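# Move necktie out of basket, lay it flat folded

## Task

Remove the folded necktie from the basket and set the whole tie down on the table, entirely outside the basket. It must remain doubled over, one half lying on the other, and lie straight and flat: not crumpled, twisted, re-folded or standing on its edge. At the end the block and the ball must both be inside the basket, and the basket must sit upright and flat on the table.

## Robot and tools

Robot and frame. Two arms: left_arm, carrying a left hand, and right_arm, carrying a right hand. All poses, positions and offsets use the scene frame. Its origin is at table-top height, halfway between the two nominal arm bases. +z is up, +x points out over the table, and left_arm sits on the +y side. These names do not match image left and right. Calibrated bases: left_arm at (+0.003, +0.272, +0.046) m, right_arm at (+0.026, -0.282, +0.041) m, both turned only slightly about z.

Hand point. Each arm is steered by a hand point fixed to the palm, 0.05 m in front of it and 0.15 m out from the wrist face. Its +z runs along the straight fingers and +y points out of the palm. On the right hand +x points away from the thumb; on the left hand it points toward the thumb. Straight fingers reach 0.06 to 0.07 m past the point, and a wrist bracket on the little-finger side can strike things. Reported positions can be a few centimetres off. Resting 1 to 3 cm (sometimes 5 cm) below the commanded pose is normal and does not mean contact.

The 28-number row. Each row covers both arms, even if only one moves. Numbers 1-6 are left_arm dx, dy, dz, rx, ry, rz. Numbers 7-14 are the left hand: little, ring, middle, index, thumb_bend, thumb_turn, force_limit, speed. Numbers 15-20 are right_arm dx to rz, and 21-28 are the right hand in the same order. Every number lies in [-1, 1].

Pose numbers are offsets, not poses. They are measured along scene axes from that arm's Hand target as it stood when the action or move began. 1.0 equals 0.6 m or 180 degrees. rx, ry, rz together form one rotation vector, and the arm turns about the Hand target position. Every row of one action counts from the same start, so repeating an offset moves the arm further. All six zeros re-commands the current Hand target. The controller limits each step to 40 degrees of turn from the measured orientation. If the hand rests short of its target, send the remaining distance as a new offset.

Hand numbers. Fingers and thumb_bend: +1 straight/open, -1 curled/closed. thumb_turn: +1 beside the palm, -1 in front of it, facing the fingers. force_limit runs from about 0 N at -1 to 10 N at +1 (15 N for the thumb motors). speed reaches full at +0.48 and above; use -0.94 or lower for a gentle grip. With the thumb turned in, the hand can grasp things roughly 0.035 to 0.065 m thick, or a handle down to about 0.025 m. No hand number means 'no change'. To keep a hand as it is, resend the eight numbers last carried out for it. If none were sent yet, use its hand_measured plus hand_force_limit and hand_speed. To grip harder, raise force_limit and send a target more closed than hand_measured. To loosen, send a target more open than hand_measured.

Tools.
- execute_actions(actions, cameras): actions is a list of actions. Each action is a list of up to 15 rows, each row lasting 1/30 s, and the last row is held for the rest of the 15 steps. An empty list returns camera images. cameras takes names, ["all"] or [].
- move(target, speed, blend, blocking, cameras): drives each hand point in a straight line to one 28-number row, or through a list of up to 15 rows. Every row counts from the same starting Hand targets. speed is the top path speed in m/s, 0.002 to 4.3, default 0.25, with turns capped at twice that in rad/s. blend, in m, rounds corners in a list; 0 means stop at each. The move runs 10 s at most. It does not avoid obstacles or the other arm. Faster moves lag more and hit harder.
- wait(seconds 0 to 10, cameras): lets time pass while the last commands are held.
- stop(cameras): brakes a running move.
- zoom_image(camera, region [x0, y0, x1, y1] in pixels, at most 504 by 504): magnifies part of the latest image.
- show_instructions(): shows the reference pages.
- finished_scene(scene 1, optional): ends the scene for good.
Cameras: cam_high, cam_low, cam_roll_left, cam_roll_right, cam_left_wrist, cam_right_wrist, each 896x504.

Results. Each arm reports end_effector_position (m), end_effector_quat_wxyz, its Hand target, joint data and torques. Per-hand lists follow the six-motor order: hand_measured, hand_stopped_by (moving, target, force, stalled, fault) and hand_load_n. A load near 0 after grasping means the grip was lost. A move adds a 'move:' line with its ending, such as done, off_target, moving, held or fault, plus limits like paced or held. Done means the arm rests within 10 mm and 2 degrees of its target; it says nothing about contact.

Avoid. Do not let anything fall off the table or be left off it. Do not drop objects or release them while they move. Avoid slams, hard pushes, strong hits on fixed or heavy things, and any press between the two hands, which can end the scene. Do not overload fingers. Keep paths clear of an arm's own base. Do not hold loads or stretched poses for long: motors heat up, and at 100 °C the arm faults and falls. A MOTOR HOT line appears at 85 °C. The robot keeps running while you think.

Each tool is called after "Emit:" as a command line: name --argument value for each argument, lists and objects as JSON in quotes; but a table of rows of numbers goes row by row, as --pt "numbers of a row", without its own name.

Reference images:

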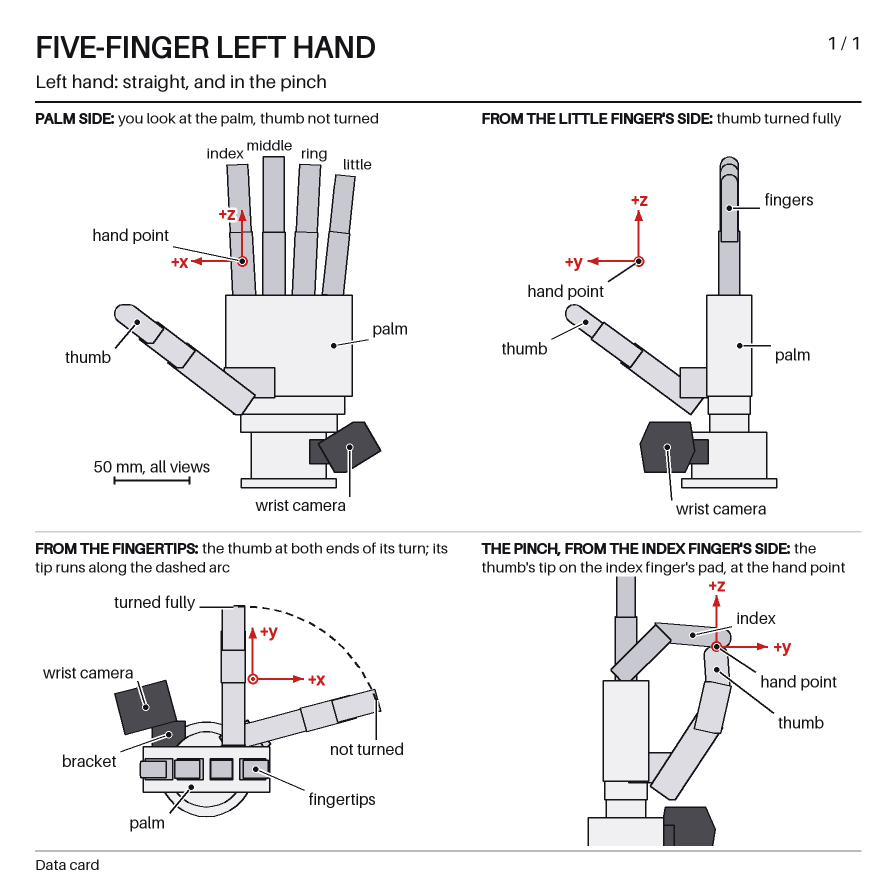

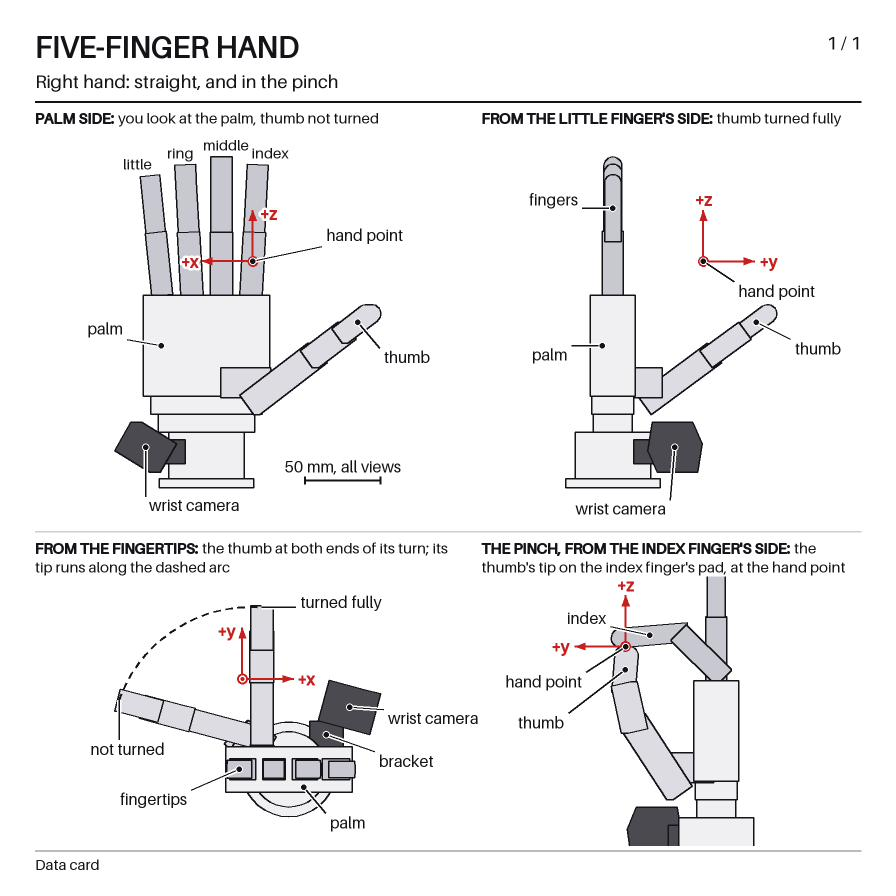

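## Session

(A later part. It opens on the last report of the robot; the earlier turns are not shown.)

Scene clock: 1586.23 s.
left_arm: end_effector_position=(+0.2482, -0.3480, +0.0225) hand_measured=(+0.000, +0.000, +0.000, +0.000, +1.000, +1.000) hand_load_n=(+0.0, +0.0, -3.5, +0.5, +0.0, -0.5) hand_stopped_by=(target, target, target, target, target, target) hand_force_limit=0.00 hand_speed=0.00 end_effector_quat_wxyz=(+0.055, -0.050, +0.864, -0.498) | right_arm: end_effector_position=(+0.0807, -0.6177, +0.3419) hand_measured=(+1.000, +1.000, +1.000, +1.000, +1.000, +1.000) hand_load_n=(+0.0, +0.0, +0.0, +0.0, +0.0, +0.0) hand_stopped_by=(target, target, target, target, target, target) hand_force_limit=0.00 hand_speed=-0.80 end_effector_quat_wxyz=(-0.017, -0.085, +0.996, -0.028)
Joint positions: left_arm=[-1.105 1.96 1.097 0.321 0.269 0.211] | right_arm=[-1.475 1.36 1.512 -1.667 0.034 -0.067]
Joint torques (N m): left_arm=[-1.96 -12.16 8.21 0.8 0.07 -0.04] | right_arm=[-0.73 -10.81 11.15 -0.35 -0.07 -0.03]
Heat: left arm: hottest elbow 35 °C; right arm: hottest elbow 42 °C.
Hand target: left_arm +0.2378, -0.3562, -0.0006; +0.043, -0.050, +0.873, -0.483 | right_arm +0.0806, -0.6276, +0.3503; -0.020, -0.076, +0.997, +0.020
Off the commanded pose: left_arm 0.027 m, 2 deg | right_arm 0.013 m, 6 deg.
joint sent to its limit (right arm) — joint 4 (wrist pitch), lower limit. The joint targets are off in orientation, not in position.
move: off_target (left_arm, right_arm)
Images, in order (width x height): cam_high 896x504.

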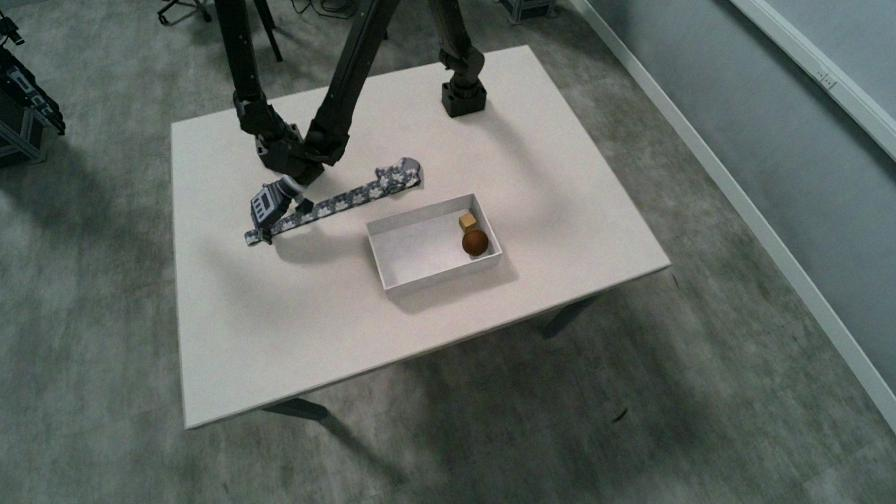

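Emit:
move --pt "0.0 0.0 0.12 0 0 0.0 0.5 0.5 0.5 0.5 1 1 0 0 0 0 0 0 0 0 1 1 1 1 1 1 0 -0.8" --pt "-0.08 0.71 0.23 0.05 0 0.06 1 1 1 1 1 1 0 0.3 0 0 0 0 0 0 1 1 1 1 1 1 0 -0.8" --speed 0.3 --blend 0.03 --cameras '["cam_left_wrist","cam_high"]'

Emit:
zoom_image --camera "cam_high" --region '[220, 120, 480, 270]'

Scene clock: 1598.23 s.
left_arm: end_effector_position=(+0.1824, +0.0693, +0.1269) hand_measured=(+1.000, +1.000, +1.000, +1.000, +1.000, +1.000) hand_load_n=(+0.0, +0.0, +0.0, +0.0, +0.0, +0.0) hand_stopped_by=(target, target, target, target, target, target) hand_force_limit=0.00 hand_speed=0.30 end_effector_quat_wxyz=(+0.080, -0.129, +0.903, -0.402) | right_arm: end_effector_position=(+0.0807, -0.6177, +0.3419) hand_measured=(+1.000, +1.000, +1.000, +1.000, +1.000, +1.000) hand_load_n=(+0.0, +0.0, +0.0, +0.0, -0.5, +0.0) hand_stopped_by=(target, target, target, target, target, target) hand_force_limit=0.00 hand_speed=-0.80 end_effector_quat_wxyz=(-0.017, -0.085, +0.996, -0.028)
Joint positions: left_arm=[-0.519 0.732 0.408 -0.547 0.521 0.588] | right_arm=[-1.475 1.36 1.512 -1.667 0.034 -0.067]
Joint torques (N m): left_arm=[0.91 -1.38 9.21 0.7 0.43 0.11] | right_arm=[-0.97 -11.05 11.22 -0.12 -0.09 0.04]
Heat: left arm: hottest elbow 35 °C; right arm: hottest elbow 42 °C.
Hand target: left_arm +0.1900, +0.0698, +0.1373; +0.092, -0.129, +0.899, -0.408 | right_arm +0.0806, -0.6276, +0.3503; -0.020, -0.076, +0.997, +0.020
Off the commanded pose: left_arm 0.013 m, 1 deg | right_arm 0.013 m, 6 deg.
joint sent to its limit (right arm) — joint 4 (wrist pitch), lower limit. The joint targets are off in orientation, not in position.
move: off_target (left_arm, right_arm); target 2's new numbers were sent with left_arm's hand 0.013 m and 1 deg from that target
camera_calibration:
cam_left_wrist: T_world_to_cam=[[-0.072848, -0.735714, 0.673363, -0.0148964], [-0.967379, 0.216377, 0.131756, 0.148276], [-0.242635, -0.641799, -0.727477, 0.292661], [0, 0, 0, 1]] pos_world=[0.213364, 0.144787, 0.203399]
Images, in order (width x height): cam_high 896x504, cam_left_wrist 896x504.

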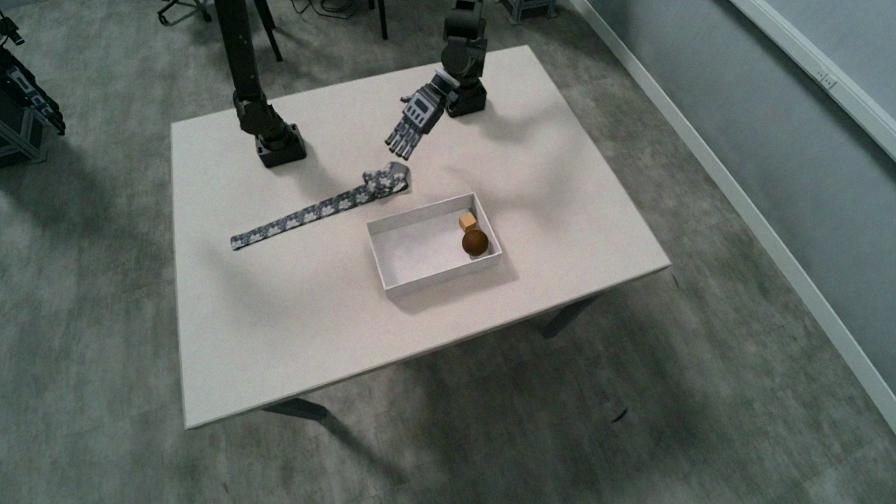

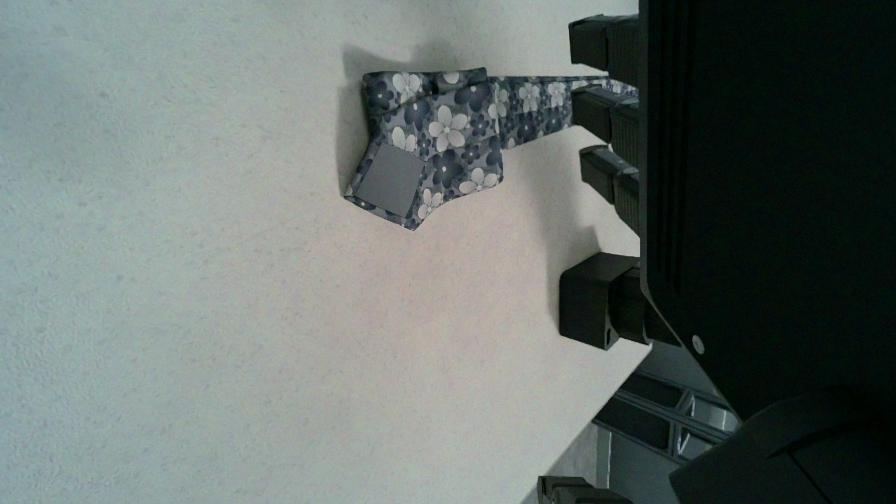

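Scaled by 1.938 from the camera's 896x504 image, which has a finer 1280x720 frame.

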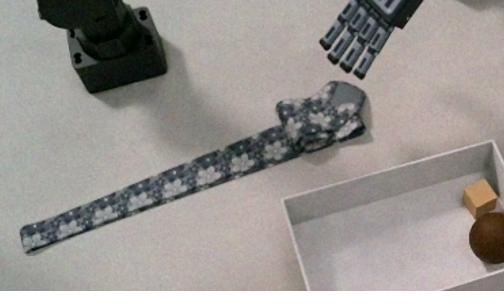

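Emit:
zoom_image --camera "cam_left_wrist" --region '[320, 40, 620, 260]'

Scaled by 1.680 from the camera's 896x504 image, which has a finer 1280x720 frame.

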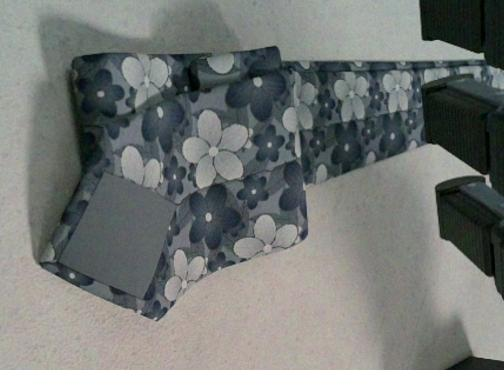

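Emit:
move --pt "0.0 -0.12 -0.10 -0.055 0 -0.04 -1 -1 0.3 0.3 0.7 -1 0 0.3 0 0 0 0 0 0 1 1 1 1 1 1 0 -0.8" --speed 0.2 --cameras '["cam_left_wrist"]'

Scene clock: 1631.63 s.
left_arm: end_effector_position=(+0.1948, +0.0005, +0.0816) hand_measured=(-1.000, -1.000, +0.300, +0.300, +0.700, -1.000) hand_load_n=(+0.0, +0.0, +0.0, +0.0, +0.0, +0.0) hand_stopped_by=(target, target, target, target, target, target) hand_force_limit=0.00 hand_speed=0.30 end_effector_quat_wxyz=(+0.061, -0.081, +0.866, -0.489) | right_arm: end_effector_position=(+0.0807, -0.6177, +0.3419) hand_measured=(+1.000, +1.000, +1.000, +1.000, +1.000, +1.000) hand_load_n=(+0.0, +0.0, +0.0, -0.5, +0.0, +0.0) hand_stopped_by=(target, target, target, target, target, target) hand_force_limit=0.00 hand_speed=-0.80 end_effector_quat_wxyz=(-0.017, -0.085, +0.996, -0.028)
Joint positions: left_arm=[-0.62 1.057 0.311 0.06 0.624 0.477] | right_arm=[-1.475 1.36 1.512 -1.667 0.034 -0.067]
Joint torques (N m): left_arm=[-1.44 -2.26 6.13 1.76 0.27 -0.03] | right_arm=[-1.14 -10.34 11.18 -0.02 -0.06 -0.03]
Heat: left arm: hottest elbow 36 °C; right arm: hottest elbow 42 °C.
Hand target: left_arm +0.1900, -0.0022, +0.0773; +0.055, -0.079, +0.867, -0.489 | right_arm +0.0806, -0.6276, +0.3503; -0.020, -0.076, +0.997, +0.020
Off the commanded pose: left_arm 0.007 m, 1 deg | right_arm 0.013 m, 6 deg.
joint sent to its limit (right arm) — joint 4 (wrist pitch), lower limit. The joint targets are off in orientation, not in position.
move: off_target (right_arm)
camera_calibration:
cam_left_wrist: T_world_to_cam=[[-0.168267, -0.587124, 0.791815, -0.0252156], [-0.940378, 0.336486, 0.0496641, 0.182608], [-0.295594, -0.736249, -0.608738, 0.219221], [0, 0, 0, 1]] pos_world=[0.232278, 0.085151, 0.144345]
Images, in order (width x height): cam_left_wrist 896x504.

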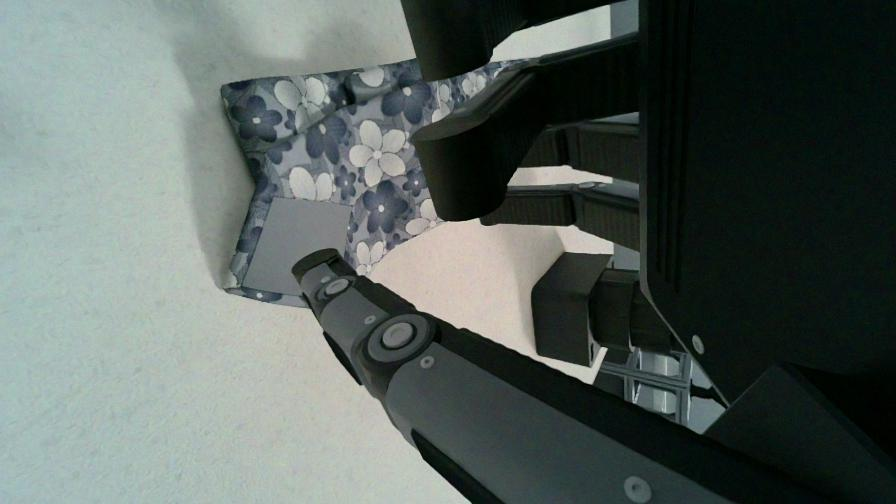

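Emit:
move --pt "0.02 -0.02 -0.085 0 0 0.0 -1 -1 0.3 0.3 0.7 -1 0 -0.2 0 0 0 0 0 0 1 1 1 1 1 1 0 -0.8" --pt "0.015 -0.02 -0.095 0 0 0.0 -1 -1 0.0 0.0 0.55 -1 0 -0.2 0 0 0 0 0 0 1 1 1 1 1 1 0 -0.8" --pt "0.01 -0.02 -0.10 0 0 0.0 -1 -1 -0.4 -0.4 0.2 -1 0 -0.3 0 0 0 0 0 0 1 1 1 1 1 1 0 -0.8" --speed 0.1 --cameras '["cam_left_wrist"]'

Scene clock: 1640.63 s.
left_arm: end_effector_position=(+0.2065, -0.0155, +0.0274) hand_measured=(-1.000, -1.000, -0.244, -0.374, +0.430, -1.000) hand_load_n=(+0.0, +0.0, +5.5, +8.5, +16.0, +0.5) hand_stopped_by=(target, target, force, force, force, target) hand_force_limit=0.00 hand_speed=-0.30 end_effector_quat_wxyz=(+0.068, -0.077, +0.862, -0.497) | right_arm: end_effector_position=(+0.0807, -0.6177, +0.3419) hand_measured=(+1.000, +1.000, +1.000, +1.000, +1.000, +1.000) hand_load_n=(+0.0, +0.0, +0.0, +0.0, +0.0, +0.0) hand_stopped_by=(target, target, target, target, target, target) hand_force_limit=0.00 hand_speed=-0.80 end_effector_quat_wxyz=(-0.017, -0.085, +0.996, -0.028)
Joint positions: left_arm=[-0.645 1.371 0.279 0.441 0.606 0.456] | right_arm=[-1.475 1.36 1.512 -1.667 0.034 -0.067]
Joint torques (N m): left_arm=[-1.38 -3.55 3.89 1.31 0.17 -0.01] | right_arm=[-1.73 -10.87 11.08 -0.17 -0.05 0.04]
Heat: left arm: hottest elbow 36 °C; right arm: hottest elbow 42 °C.
Hand target: left_arm +0.1959, -0.0142, +0.0173; +0.054, -0.079, +0.867, -0.488 | right_arm +0.0806, -0.6276, +0.3503; -0.020, -0.076, +0.997, +0.020
Off the commanded pose: left_arm 0.015 m, 2 deg | right_arm 0.013 m, 6 deg.
joint sent to its limit (right arm) — joint 4 (wrist pitch), lower limit. The joint targets are off in orientation, not in position.
move: off_target (left_arm, right_arm); target 2's new numbers were sent with left_arm's hand 0.015 m and 2 deg from that target; target 3's new numbers were sent with left_arm's hand 0.017 m and 2 deg from that target
camera_calibration:
cam_left_wrist: T_world_to_cam=[[-0.182579, -0.575064, 0.797475, 0.0132735], [-0.940968, 0.337349, 0.0278341, 0.202459], [-0.285034, -0.745316, -0.60271, 0.175348], [0, 0, 0, 1]] pos_world=[0.242911, 0.0700232, 0.0894632]
Images, in order (width x height): cam_left_wrist 896x504.

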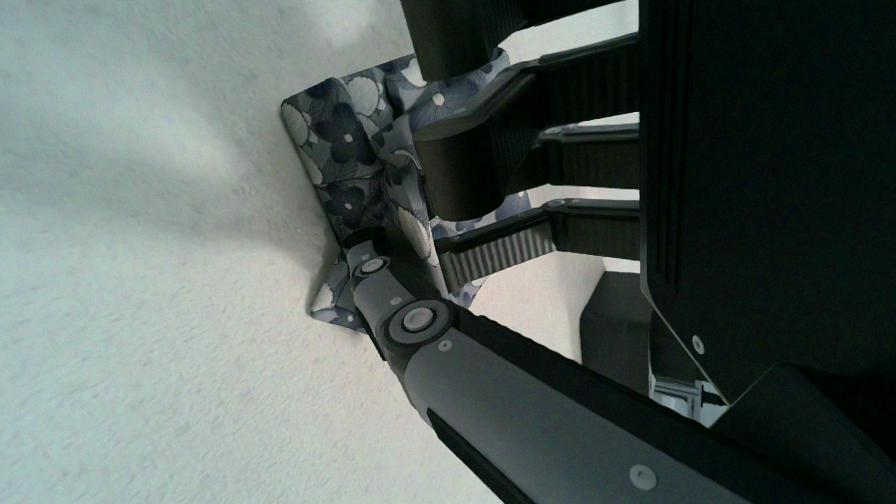

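Emit:
move --pt "0.0 0.06 0.15 0 0 0.0 -1 -1 -0.4 -0.4 0.2 -1 0 -0.3 0 0 0 0 0 0 1 1 1 1 1 1 0 -0.8" --pt "0.0 0.2 0.37 0 0 0.0 -1 -1 -0.4 -0.4 0.2 -1 0 -0.3 0 0 0 0 0 0 1 1 1 1 1 1 0 -0.8" --speed 0.15 --blend 0.03 --cameras '["cam_left_wrist","cam_high","cam_roll_left","cam_low"]'

Emit:
zoom_image --camera "cam_roll_left" --region '[460, 100, 600, 240]'

Scene clock: 1650.70 s.
left_arm: end_effector_position=(+0.1814, +0.1047, +0.2192) hand_measured=(-1.000, -1.000, -0.244, -0.374, +0.430, -1.000) hand_load_n=(+0.0, +0.0, +3.5, +7.0, +12.5, +0.5) hand_stopped_by=(target, target, force, force, force, target) hand_force_limit=0.00 hand_speed=-0.30 end_effector_quat_wxyz=(+0.036, -0.085, +0.870, -0.484) | right_arm: end_effector_position=(+0.0807, -0.6177, +0.3419) hand_measured=(+1.000, +1.000, +1.000, +1.000, +1.000, +1.000) hand_load_n=(+0.0, +0.0, +0.0, +0.0, +0.0, +0.0) hand_stopped_by=(target, target, target, target, target, target) hand_force_limit=0.00 hand_speed=-0.80 end_effector_quat_wxyz=(-0.017, -0.085, +0.996, -0.028)
Joint positions: left_arm=[-0.17 0.699 0.609 -1.005 0.934 0.977] | right_arm=[-1.475 1.36 1.512 -1.667 0.034 -0.067]
Joint torques (N m): left_arm=[1.14 0.15 11.63 0.39 0.76 0.13] | right_arm=[-1.73 -10.7 11.3 -0.16 -0.07 0.07]
Motor temperatures (°C): left_arm=[20 27 35 21 24 22] | right_arm=[25 26 43 24 22 21]
Heat: left arm: hottest elbow 35 °C; right arm: hottest elbow 43 °C.
Hand target: left_arm +0.1958, +0.1059, +0.2393; +0.054, -0.079, +0.867, -0.488 | right_arm +0.0806, -0.6276, +0.3503; -0.020, -0.076, +0.997, +0.020
Off the commanded pose: left_arm 0.025 m, 2 deg | right_arm 0.013 m, 6 deg.
joint sent to its limit (right arm) — joint 4 (wrist pitch), lower limit. The joint targets are off in orientation, not in position.
move: off_target (left_arm, right_arm)
camera_calibration:
cam_left_wrist: T_world_to_cam=[[-0.139521, -0.590744, 0.794704, -0.0807098], [-0.930914, 0.351821, 0.0980916, 0.114198], [-0.337541, -0.726115, -0.599018, 0.380144], [0, 0, 0, 1]] pos_world=[0.223361, 0.188172, 0.280651]
Images, in order (width x height): cam_high 896x504, cam_low 896x504, cam_roll_left 896x504, cam_left_wrist 896x504.

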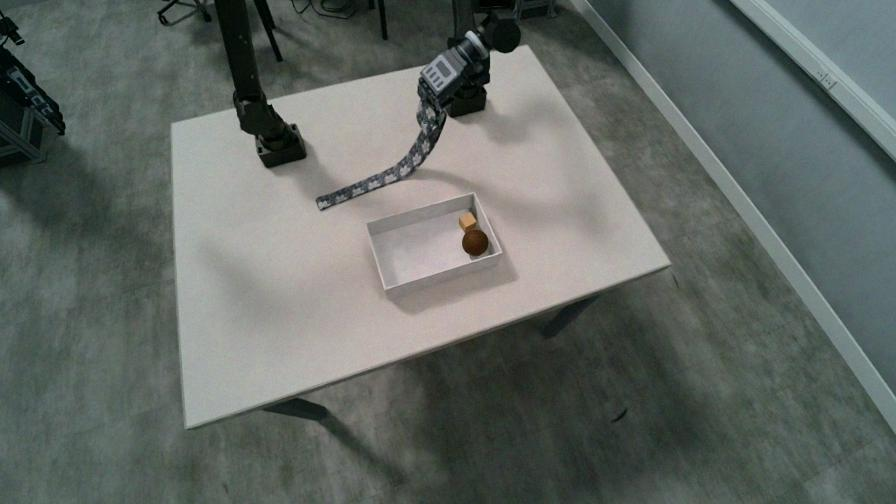

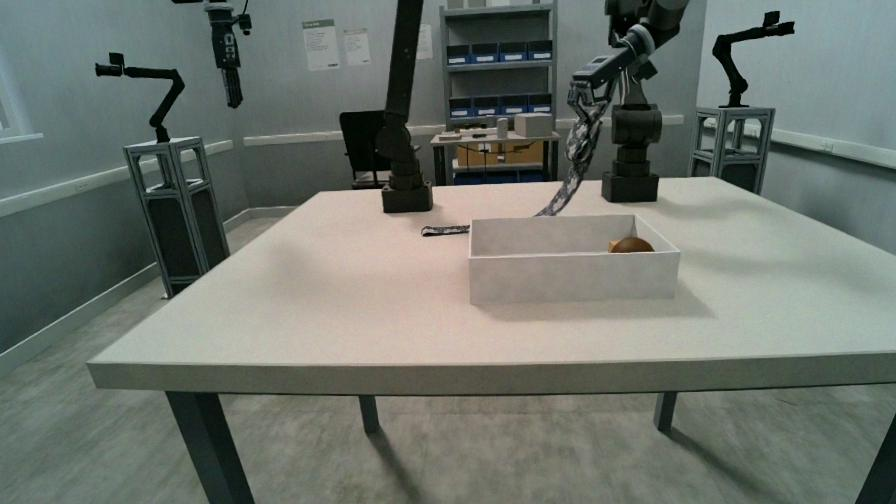

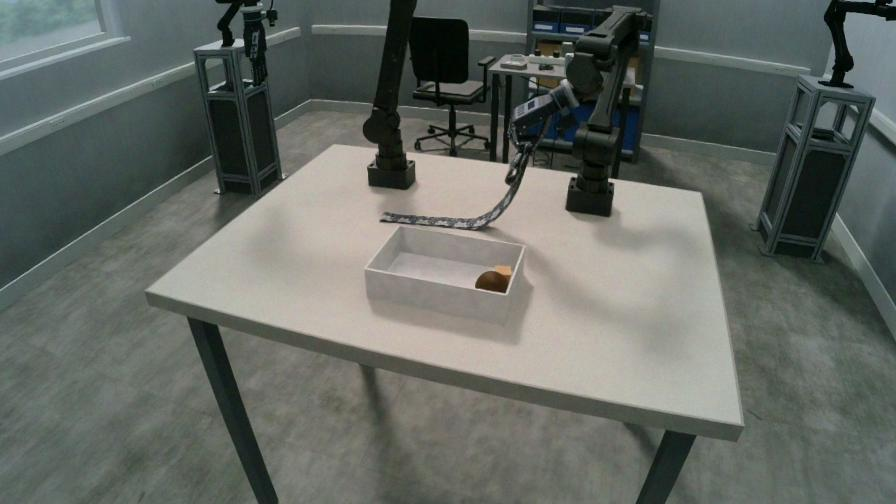

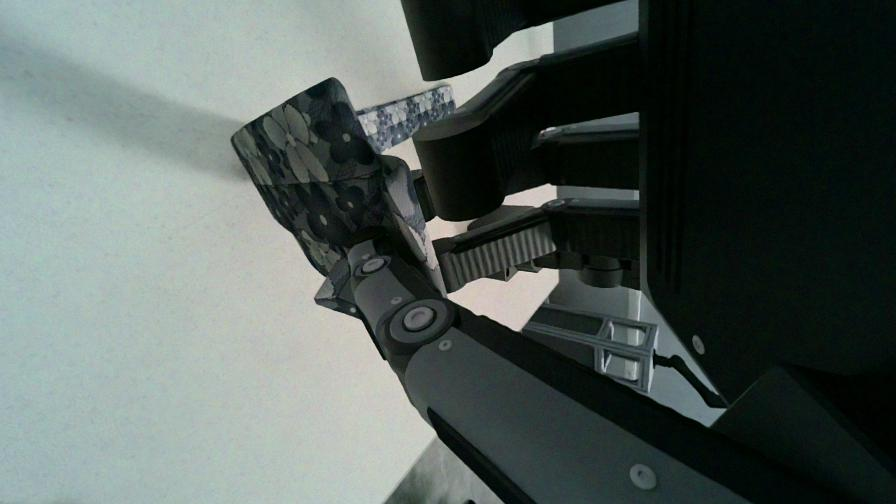

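Scaled by 3.600 from the camera's 896x504 image, which has a finer 1280x720 frame.

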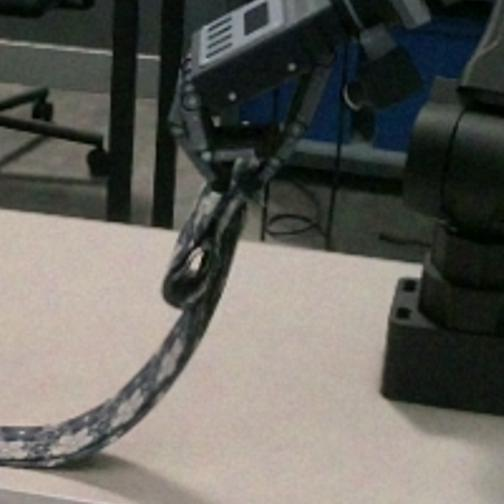

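Emit:
move --pt "0.0 0.02 -0.22 0 0 0.0 -1 -1 -0.4 -0.4 0.2 -1 0 -0.3 0 0 0 0 0 0 1 1 1 1 1 1 0 -0.8" --pt "0.0 -0.10 -0.355 0 0 0.0 -1 -1 -0.4 -0.4 0.2 -1 0 -0.3 0 0 0 0 0 0 1 1 1 1 1 1 0 -0.8" --speed 0.15 --blend 0.02 --cameras '["cam_left_wrist","cam_high"]'

Scene clock: 1679.63 s.
left_arm: end_effector_position=(+0.2057, +0.0451, +0.0400) hand_measured=(-1.000, -1.000, -0.244, -0.374, +0.430, -1.000) hand_load_n=(+0.0, +0.5, +2.5, +8.0, +7.5, -1.0) hand_stopped_by=(target, target, force, force, force, target) hand_force_limit=0.00 hand_speed=-0.30 end_effector_quat_wxyz=(+0.065, -0.081, +0.860, -0.499) | right_arm: end_effector_position=(+0.0807, -0.6177, +0.3419) hand_measured=(+1.000, +1.000, +1.000, +1.000, +1.000, +1.000) hand_load_n=(+0.0, +0.0, -0.5, +0.0, +0.0, +0.0) hand_stopped_by=(target, target, target, target, target, target) hand_force_limit=0.00 hand_speed=-0.80 end_effector_quat_wxyz=(-0.017, -0.085, +0.996, -0.028)
Joint positions: left_arm=[-0.414 1.192 0.232 0.19 0.785 0.638] | right_arm=[-1.475 1.36 1.512 -1.667 0.034 -0.067]
Joint torques (N m): left_arm=[-1.9 -1.03 4.29 1.32 -0.08 0.14] | right_arm=[-1.08 -10.81 10.99 -0.25 -0.06 0.01]
Heat: left arm: hottest elbow 38 °C; right arm: hottest elbow 43 °C.
Hand target: left_arm +0.1959, +0.0458, +0.0264; +0.054, -0.079, +0.867, -0.489 | right_arm +0.0806, -0.6276, +0.3503; -0.020, -0.076, +0.997, +0.020
Off the commanded pose: left_arm 0.017 m, 2 deg | right_arm 0.013 m, 6 deg.
joint sent to its limit (right arm) — joint 4 (wrist pitch), lower limit. The joint targets are off in orientation, not in position.
move: off_target (left_arm, right_arm)
camera_calibration:
cam_left_wrist: T_world_to_cam=[[-0.173826, -0.570015, 0.803036, 0.035683], [-0.942325, 0.333118, 0.0324789, 0.181114], [-0.286019, -0.751076, -0.595045, 0.228074], [0, 0, 0, 1]] pos_world=[0.242104, 0.131308, 0.101177]
Images, in order (width x height): cam_high 896x504, cam_left_wrist 896x504.

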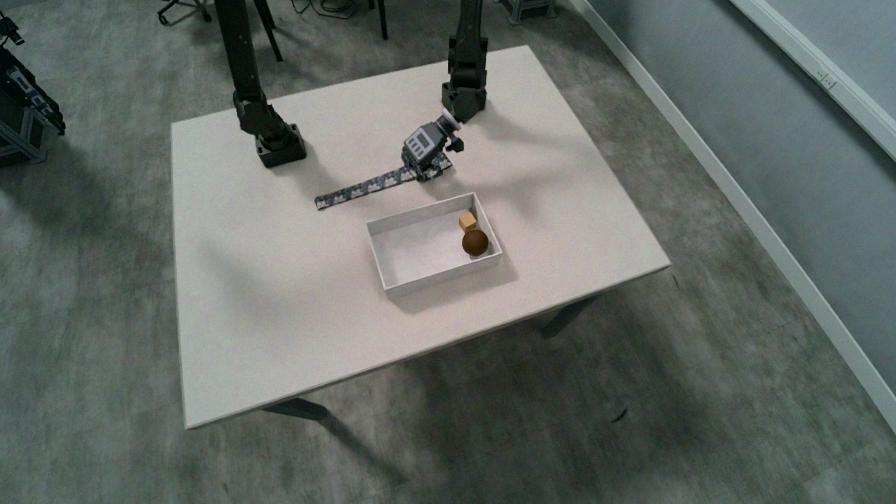

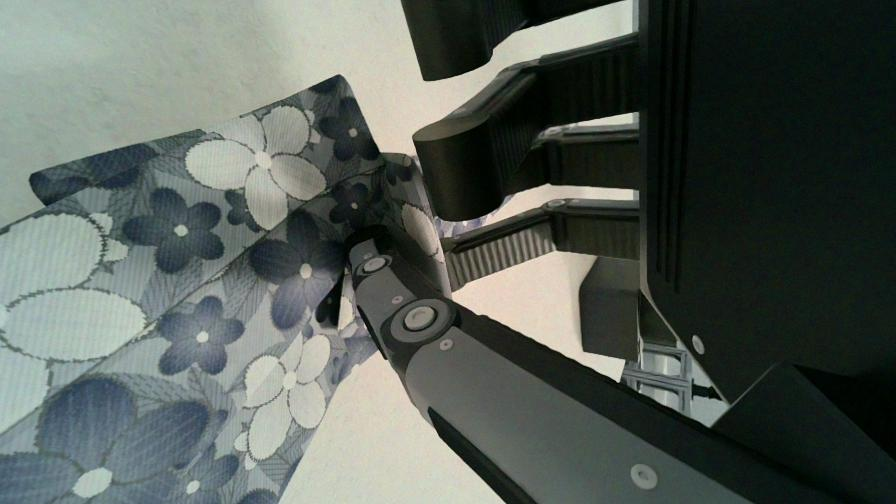

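Emit:
move --pt "0.0 0.0 -0.025 0 0 0.0 -1 -1 0.2 0.2 0.9 -1 0 -0.2 0 0 0 0 0 0 1 1 1 1 1 1 0 -0.8" --pt "0.0 0.02 0.13 0 0 0.0 -1 -1 0.2 0.2 0.9 -1 0 -0.2 0 0 0 0 0 0 1 1 1 1 1 1 0 -0.8" --pt "-0.02 0.14 0.22 0 0 0.08 1 1 1 1 1 1 0 0.2 0 0 0 0 0 0 1 1 1 1 1 1 0 -0.8" --speed 0.15 --cameras '["cam_left_wrist","cam_high"]'

Emit:
zoom_image --camera "cam_high" --region '[300, 120, 500, 230]'

Scene clock: 1690.53 s.
left_arm: end_effector_position=(+0.1692, +0.1271, +0.1340) hand_measured=(+1.000, +1.000, +1.000, +1.000, +1.000, +1.000) hand_load_n=(+0.0, +0.0, +0.0, +0.0, +0.0, -0.5) hand_stopped_by=(target, target, target, target, target, target) hand_force_limit=0.00 hand_speed=0.20 end_effector_quat_wxyz=(+0.089, -0.197, +0.855, -0.472) | right_arm: end_effector_position=(+0.0807, -0.6177, +0.3419) hand_measured=(+1.000, +1.000, +1.000, +1.000, +1.000, +1.000) hand_load_n=(+0.0, +0.0, +0.0, +0.0, +0.0, +0.0) hand_stopped_by=(target, target, target, target, target, target) hand_force_limit=0.00 hand_speed=-0.80 end_effector_quat_wxyz=(-0.017, -0.085, +0.996, -0.028)
Joint positions: left_arm=[-0.084 0.517 0.32 -0.747 0.843 0.761] | right_arm=[-1.475 1.36 1.512 -1.667 0.034 -0.067]
Joint torques (N m): left_arm=[0.97 0.56 11.67 0.53 0.64 0.1] | right_arm=[-0.97 -10.46 11.26 -0.13 -0.04 0.02]
Heat: left arm: hottest elbow 37 °C; right arm: hottest elbow 43 °C.
Hand target: left_arm +0.1839, +0.1298, +0.1584; +0.115, -0.187, +0.850, -0.478 | right_arm +0.0806, -0.6276, +0.3503; -0.020, -0.076, +0.997, +0.020
Off the commanded pose: left_arm 0.029 m, 3 deg | right_arm 0.013 m, 6 deg.
joint sent to its limit (right arm) — joint 4 (wrist pitch), lower limit. The joint targets are off in orientation, not in position.
move: off_target (left_arm, right_arm); target 3's new numbers were sent with left_arm's hand 0.029 m and 3 deg from that target
camera_calibration:
cam_left_wrist: T_world_to_cam=[[0.0247462, -0.61157, 0.790803, -0.026069], [-0.987199, 0.109726, 0.115749, 0.141241], [-0.15756, -0.783545, -0.601026, 0.318249], [0, 0, 0, 1]] pos_world=[0.190222, 0.217922, 0.195543]
Images, in order (width x height): cam_high 896x504, cam_left_wrist 896x504.

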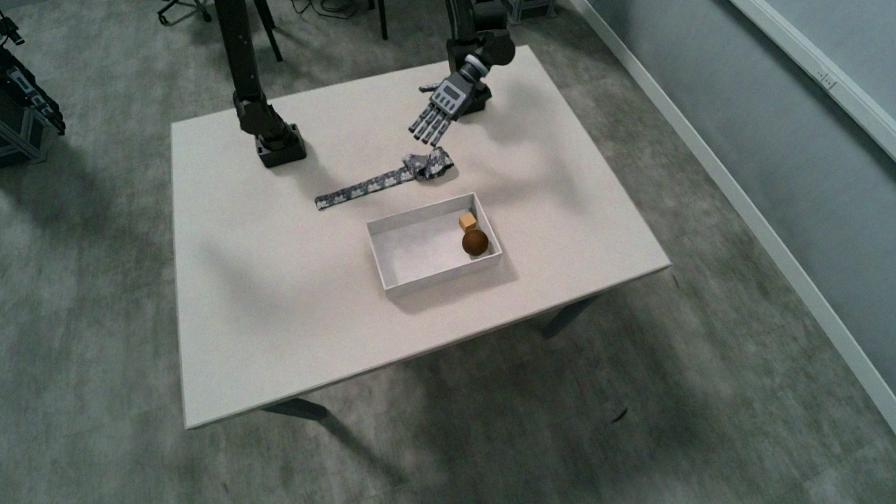

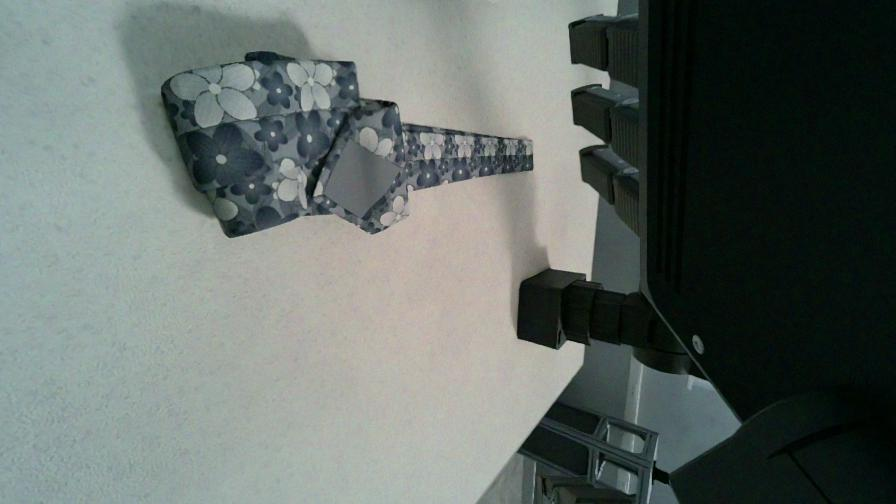

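Scaled by 2.520 from the camera's 896x504 image, which has a finer 1280x720 frame.

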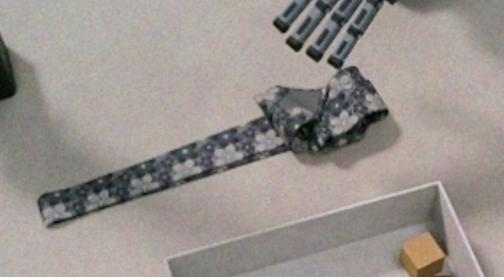

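Emit:
move --pt "0.085 -0.46 0.0 0 0 -0.08 -1 -1 0.3 0.3 0.7 -1 0 0.3 0 0 0 0 0 0 1 1 1 1 1 1 0 -0.8" --speed 0.25 --cameras '["cam_left_wrist"]'

Scene clock: 1709.07 s.
left_arm: end_effector_position=(+0.2259, -0.1260, +0.1426) hand_measured=(-1.000, -1.000, +0.300, +0.300, +0.700, -1.000) hand_load_n=(+0.5, +0.0, +0.0, +0.0, +0.0, +0.0) hand_stopped_by=(target, target, target, target, target, target) hand_force_limit=0.00 hand_speed=0.30 end_effector_quat_wxyz=(+0.048, -0.086, +0.875, -0.473) | right_arm: end_effector_position=(+0.0807, -0.6177, +0.3419) hand_measured=(+1.000, +1.000, +1.000, +1.000, +1.000, +1.000) hand_load_n=(+0.0, +0.0, +0.0, +0.0, +0.0, +0.0) hand_stopped_by=(target, target, target, target, target, target) hand_force_limit=0.00 hand_speed=-0.80 end_effector_quat_wxyz=(-0.017, -0.085, +0.996, -0.028)
Joint positions: left_arm=[-0.874 1.268 0.671 -0.047 0.422 0.301] | right_arm=[-1.475 1.36 1.512 -1.667 0.034 -0.067]
Joint torques (N m): left_arm=[-0.85 -6.01 10.62 1.81 0.13 -0.01] | right_arm=[-1.85 -9.76 11.14 -0.12 -0.07 0.02]
Heat: left arm: hottest elbow 37 °C; right arm: hottest elbow 43 °C.
Hand target: left_arm +0.2348, -0.1461, +0.1582; +0.054, -0.079, +0.867, -0.488 | right_arm +0.0806, -0.6276, +0.3503; -0.020, -0.076, +0.997, +0.020
Off the commanded pose: left_arm 0.027 m, 2 deg | right_arm 0.013 m, 6 deg.
joint sent to its limit (right arm) — joint 4 (wrist pitch), lower limit. The joint targets are off in orientation, not in position.
move: off_target (left_arm, right_arm)
camera_calibration:
cam_left_wrist: T_world_to_cam=[[-0.145013, -0.613376, 0.776364, -0.148864], [-0.93745, 0.336155, 0.0904813, 0.244838], [-0.316477, -0.714681, -0.623757, 0.181939], [0, 0, 0, 1]] pos_world=[0.265516, -0.0435846, 0.206905]
Images, in order (width x height): cam_left_wrist 896x504.

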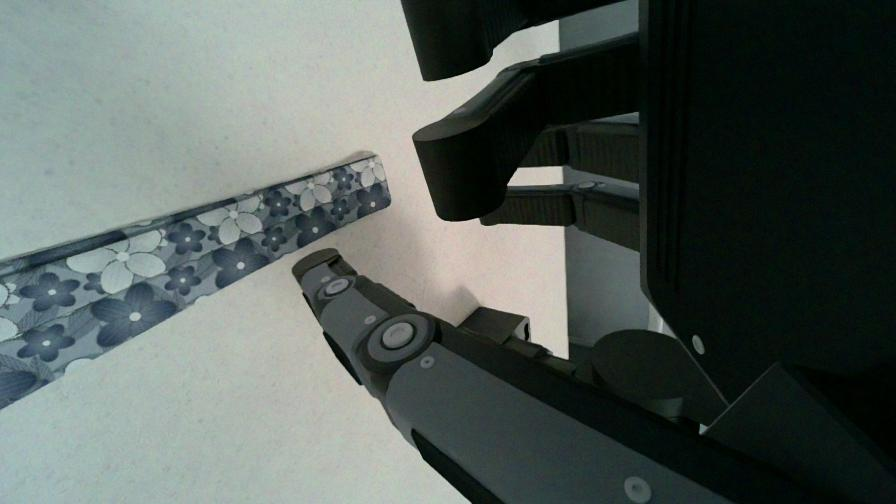

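Emit:
move --pt "-0.028 -0.053 -0.22 0 0 -0.02 -1 -1 0.3 0.3 0.8 -1 0 -0.2 0 0 0 0 0 0 1 1 1 1 1 1 0 -0.8" --pt "-0.033 -0.053 -0.245 0 0 -0.02 -1 -1 0.1 0.1 0.6 -1 0 -0.3 0 0 0 0 0 0 1 1 1 1 1 1 0 -0.8" --pt "-0.033 -0.053 -0.262 0 0 -0.02 -1 -1 -0.1 -0.1 0.5 -1 0 -0.3 0 0 0 0 0 0 1 1 1 1 1 1 0 -0.8" --pt "-0.033 -0.053 -0.266 0 0 -0.02 -1 -1 -0.45 -0.45 0.2 -1 0 -0.3 0 0 0 0 0 0 1 1 1 1 1 1 0 -0.8" --speed 0.12 --cameras '["cam_left_wrist"]'

Scene clock: 1726.77 s.
left_arm: end_effector_position=(+0.2262, -0.1814, +0.0170) hand_measured=(-1.000, -1.000, -0.344, -0.410, +0.378, -1.000) hand_load_n=(+0.0, +0.0, +13.0, +3.0, +11.5, +0.5) hand_stopped_by=(target, target, force, force, force, target) hand_force_limit=0.00 hand_speed=-0.30 end_effector_quat_wxyz=(+0.050, -0.053, +0.861, -0.503) | right_arm: end_effector_position=(+0.0807, -0.6177, +0.3419) hand_measured=(+1.000, +1.000, +1.000, +1.000, +1.000, +1.000) hand_load_n=(+0.0, +0.0, +0.0, +0.0, +0.0, +0.0) hand_stopped_by=(target, target, target, target, target, target) hand_force_limit=0.00 hand_speed=-0.80 end_effector_quat_wxyz=(-0.017, -0.085, +0.996, -0.028)
Joint positions: left_arm=[-0.95 1.714 0.635 0.517 0.411 0.285] | right_arm=[-1.475 1.36 1.512 -1.667 0.034 -0.067]
Joint torques (N m): left_arm=[-1.32 -8.06 4.23 1.51 0.13 0.03] | right_arm=[-1.67 -10.29 11.15 -0.17 -0.03 -0.03]
Heat: left arm: hottest elbow 38 °C; right arm: hottest elbow 43 °C.
Hand target: left_arm +0.2149, -0.1780, -0.0013; +0.039, -0.052, +0.869, -0.490 | right_arm +0.0806, -0.6276, +0.3503; -0.020, -0.076, +0.997, +0.020
Off the commanded pose: left_arm 0.022 m, 2 deg | right_arm 0.013 m, 6 deg.
joint sent to its limit (right arm) — joint 4 (wrist pitch), lower limit. The joint targets are off in orientation, not in position.
move: off_target (left_arm, right_arm); target 2's new numbers were sent with left_arm's hand 0.018 m and 2 deg from that target; target 3's new numbers were sent with left_arm's hand 0.025 m and 2 deg from that target; target 4's new numbers were sent with left_arm's hand 0.025 m and 3 deg from that target
camera_calibration:
cam_left_wrist: T_world_to_cam=[[-0.211603, -0.554279, 0.804984, -0.0600343], [-0.919233, 0.392664, 0.0287369, 0.282307], [-0.332016, -0.733887, -0.5926, 0.0635655], [0, 0, 0, 1]] pos_world=[0.267907, -0.0974775, 0.077883]
Images, in order (width x height): cam_left_wrist 896x504.

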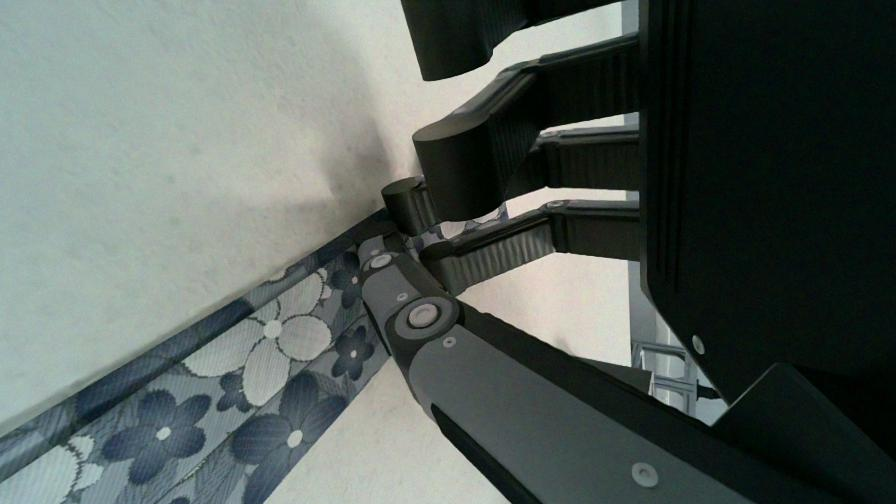

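Emit:
move --pt "0.0 0.0 0.13 0 0 0.0 -1 -1 -0.45 -0.45 0.2 -1 0 -0.3 0 0 0 0 0 0 1 1 1 1 1 1 0 -0.8" --speed 0.12 --cameras '["cam_left_wrist"]'

Scene clock: 1734.00 s.
left_arm: end_effector_position=(+0.2122, -0.1623, +0.0608) hand_measured=(-1.000, -1.000, -0.344, -0.410, +0.378, -1.000) hand_load_n=(+0.0, +0.0, +13.0, +3.5, +11.5, +1.0) hand_stopped_by=(target, target, force, force, force, target) hand_force_limit=0.00 hand_speed=-0.30 end_effector_quat_wxyz=(+0.034, -0.062, +0.876, -0.478) | right_arm: end_effector_position=(+0.0807, -0.6177, +0.3419) hand_measured=(+1.000, +1.000, +1.000, +1.000, +1.000, +1.000) hand_load_n=(+0.0, +0.0, +0.0, +0.0, +0.0, +0.0) hand_stopped_by=(target, target, target, target, target, target) hand_force_limit=0.00 hand_speed=-0.80 end_effector_quat_wxyz=(-0.017, -0.085, +0.996, -0.028)
Joint positions: left_arm=[-0.95 1.528 0.635 0.262 0.41 0.285] | right_arm=[-1.475 1.36 1.512 -1.667 0.034 -0.067]
Joint torques (N m): left_arm=[-1.32 -9.88 8.29 1.02 0.16 0.05] | right_arm=[-1.38 -11.34 11.32 -0.1 -0.08 0.04]
Heat: left arm: hottest elbow 37 °C; right arm: hottest elbow 43 °C.
Hand target: left_arm +0.2150, -0.1780, +0.0766; +0.039, -0.052, +0.869, -0.490 | right_arm +0.0806, -0.6276, +0.3503; -0.020, -0.076, +0.997, +0.020
Off the commanded pose: left_arm 0.022 m, 2 deg | right_arm 0.013 m, 6 deg.
joint sent to its limit (right arm) — joint 4 (wrist pitch), lower limit. The joint targets are off in orientation, not in position.
move: off_target (left_arm, right_arm)
camera_calibration:
cam_left_wrist: T_world_to_cam=[[-0.179108, -0.59847, 0.780868, -0.100259], [-0.917153, 0.388788, 0.0876055, 0.255982], [-0.356021, -0.700484, -0.618523, 0.110994], [0, 0, 0, 1]] pos_world=[0.256334, -0.0817749, 0.124516]
Images, in order (width x height): cam_left_wrist 896x504.

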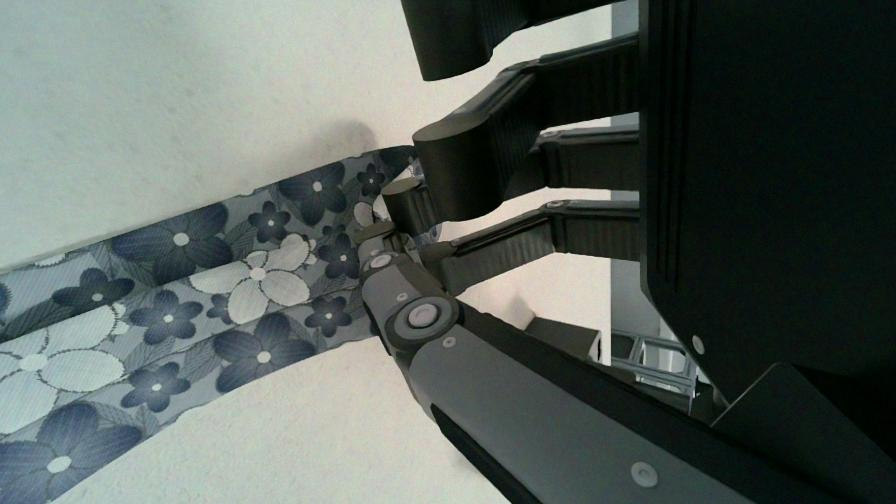

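Emit:
move --pt "0.0 0.05 0.25 0 0 0.0 -1 -1 -0.5 -0.6 0.15 -1 0.7 -0.5 0 0 0 0 0 0 1 1 1 1 1 1 0 -0.8" --speed 0.15 --cameras '["cam_left_wrist","cam_high"]'

Scene clock: 1744.37 s.
left_arm: end_effector_position=(+0.1997, -0.1390, +0.2014) hand_measured=(-1.000, -1.000, -0.344, -0.600, +0.364, -1.000) hand_load_n=(+0.0, +0.0, +14.0, +0.0, +12.0, +2.0) hand_stopped_by=(target, target, force, target, force, target) hand_force_limit=0.70 hand_speed=-0.50 end_effector_quat_wxyz=(+0.024, -0.056, +0.879, -0.474) | right_arm: end_effector_position=(+0.0807, -0.6177, +0.3419) hand_measured=(+1.000, +1.000, +1.000, +1.000, +1.000, +1.000) hand_load_n=(+0.0, +0.0, +0.0, +0.0, +0.0, +0.0) hand_stopped_by=(target, target, target, target, target, target) hand_force_limit=0.00 hand_speed=-0.80 end_effector_quat_wxyz=(-0.017, -0.085, +0.996, -0.028)
Joint positions: left_arm=[-0.931 1.181 0.779 -0.253 0.445 0.306] | right_arm=[-1.475 1.36 1.512 -1.667 0.034 -0.067]
Joint torques (N m): left_arm=[1.14 -7.24 11.41 0.94 0.34 0.11] | right_arm=[-1.44 -9.93 11.38 -0.39 -0.11 0.04]
Heat: left arm: hottest elbow 37 °C; right arm: hottest elbow 43 °C.
Hand target: left_arm +0.2151, -0.1480, +0.2267; +0.039, -0.052, +0.869, -0.490 | right_arm +0.0806, -0.6276, +0.3503; -0.020, -0.076, +0.997, +0.020
Off the commanded pose: left_arm 0.031 m, 3 deg | right_arm 0.013 m, 6 deg.
joint sent to its limit (right arm) — joint 4 (wrist pitch), lower limit. The joint targets are off in orientation, not in position.
move: off_target (left_arm, right_arm)
camera_calibration:
cam_left_wrist: T_world_to_cam=[[-0.181196, -0.601835, 0.777793, -0.197774], [-0.907545, 0.407001, 0.103504, 0.220588], [-0.378855, -0.687128, -0.619939, 0.216494], [0, 0, 0, 1]] pos_world=[0.246378, -0.0600473, 0.265209]
Images, in order (width x height): cam_high 896x504, cam_left_wrist 896x504.

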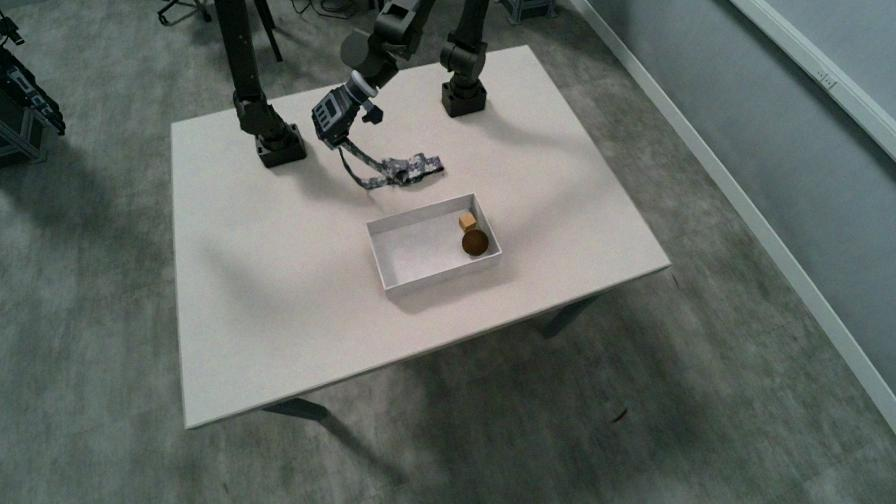

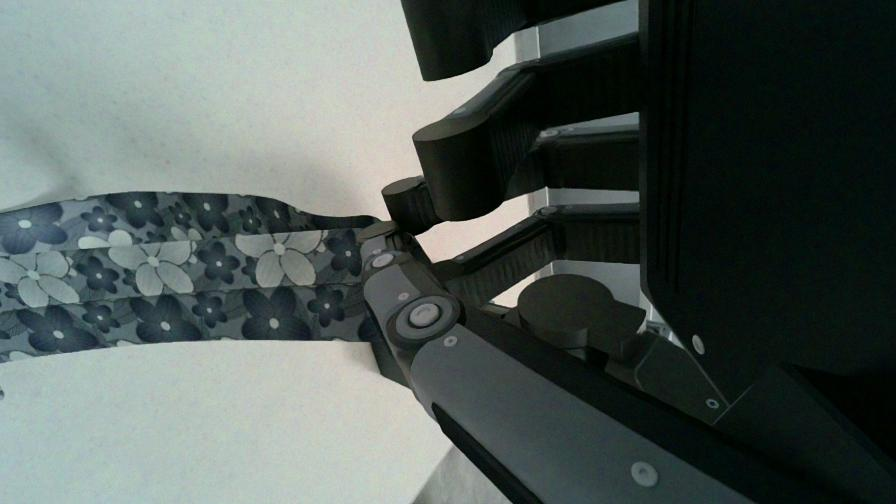

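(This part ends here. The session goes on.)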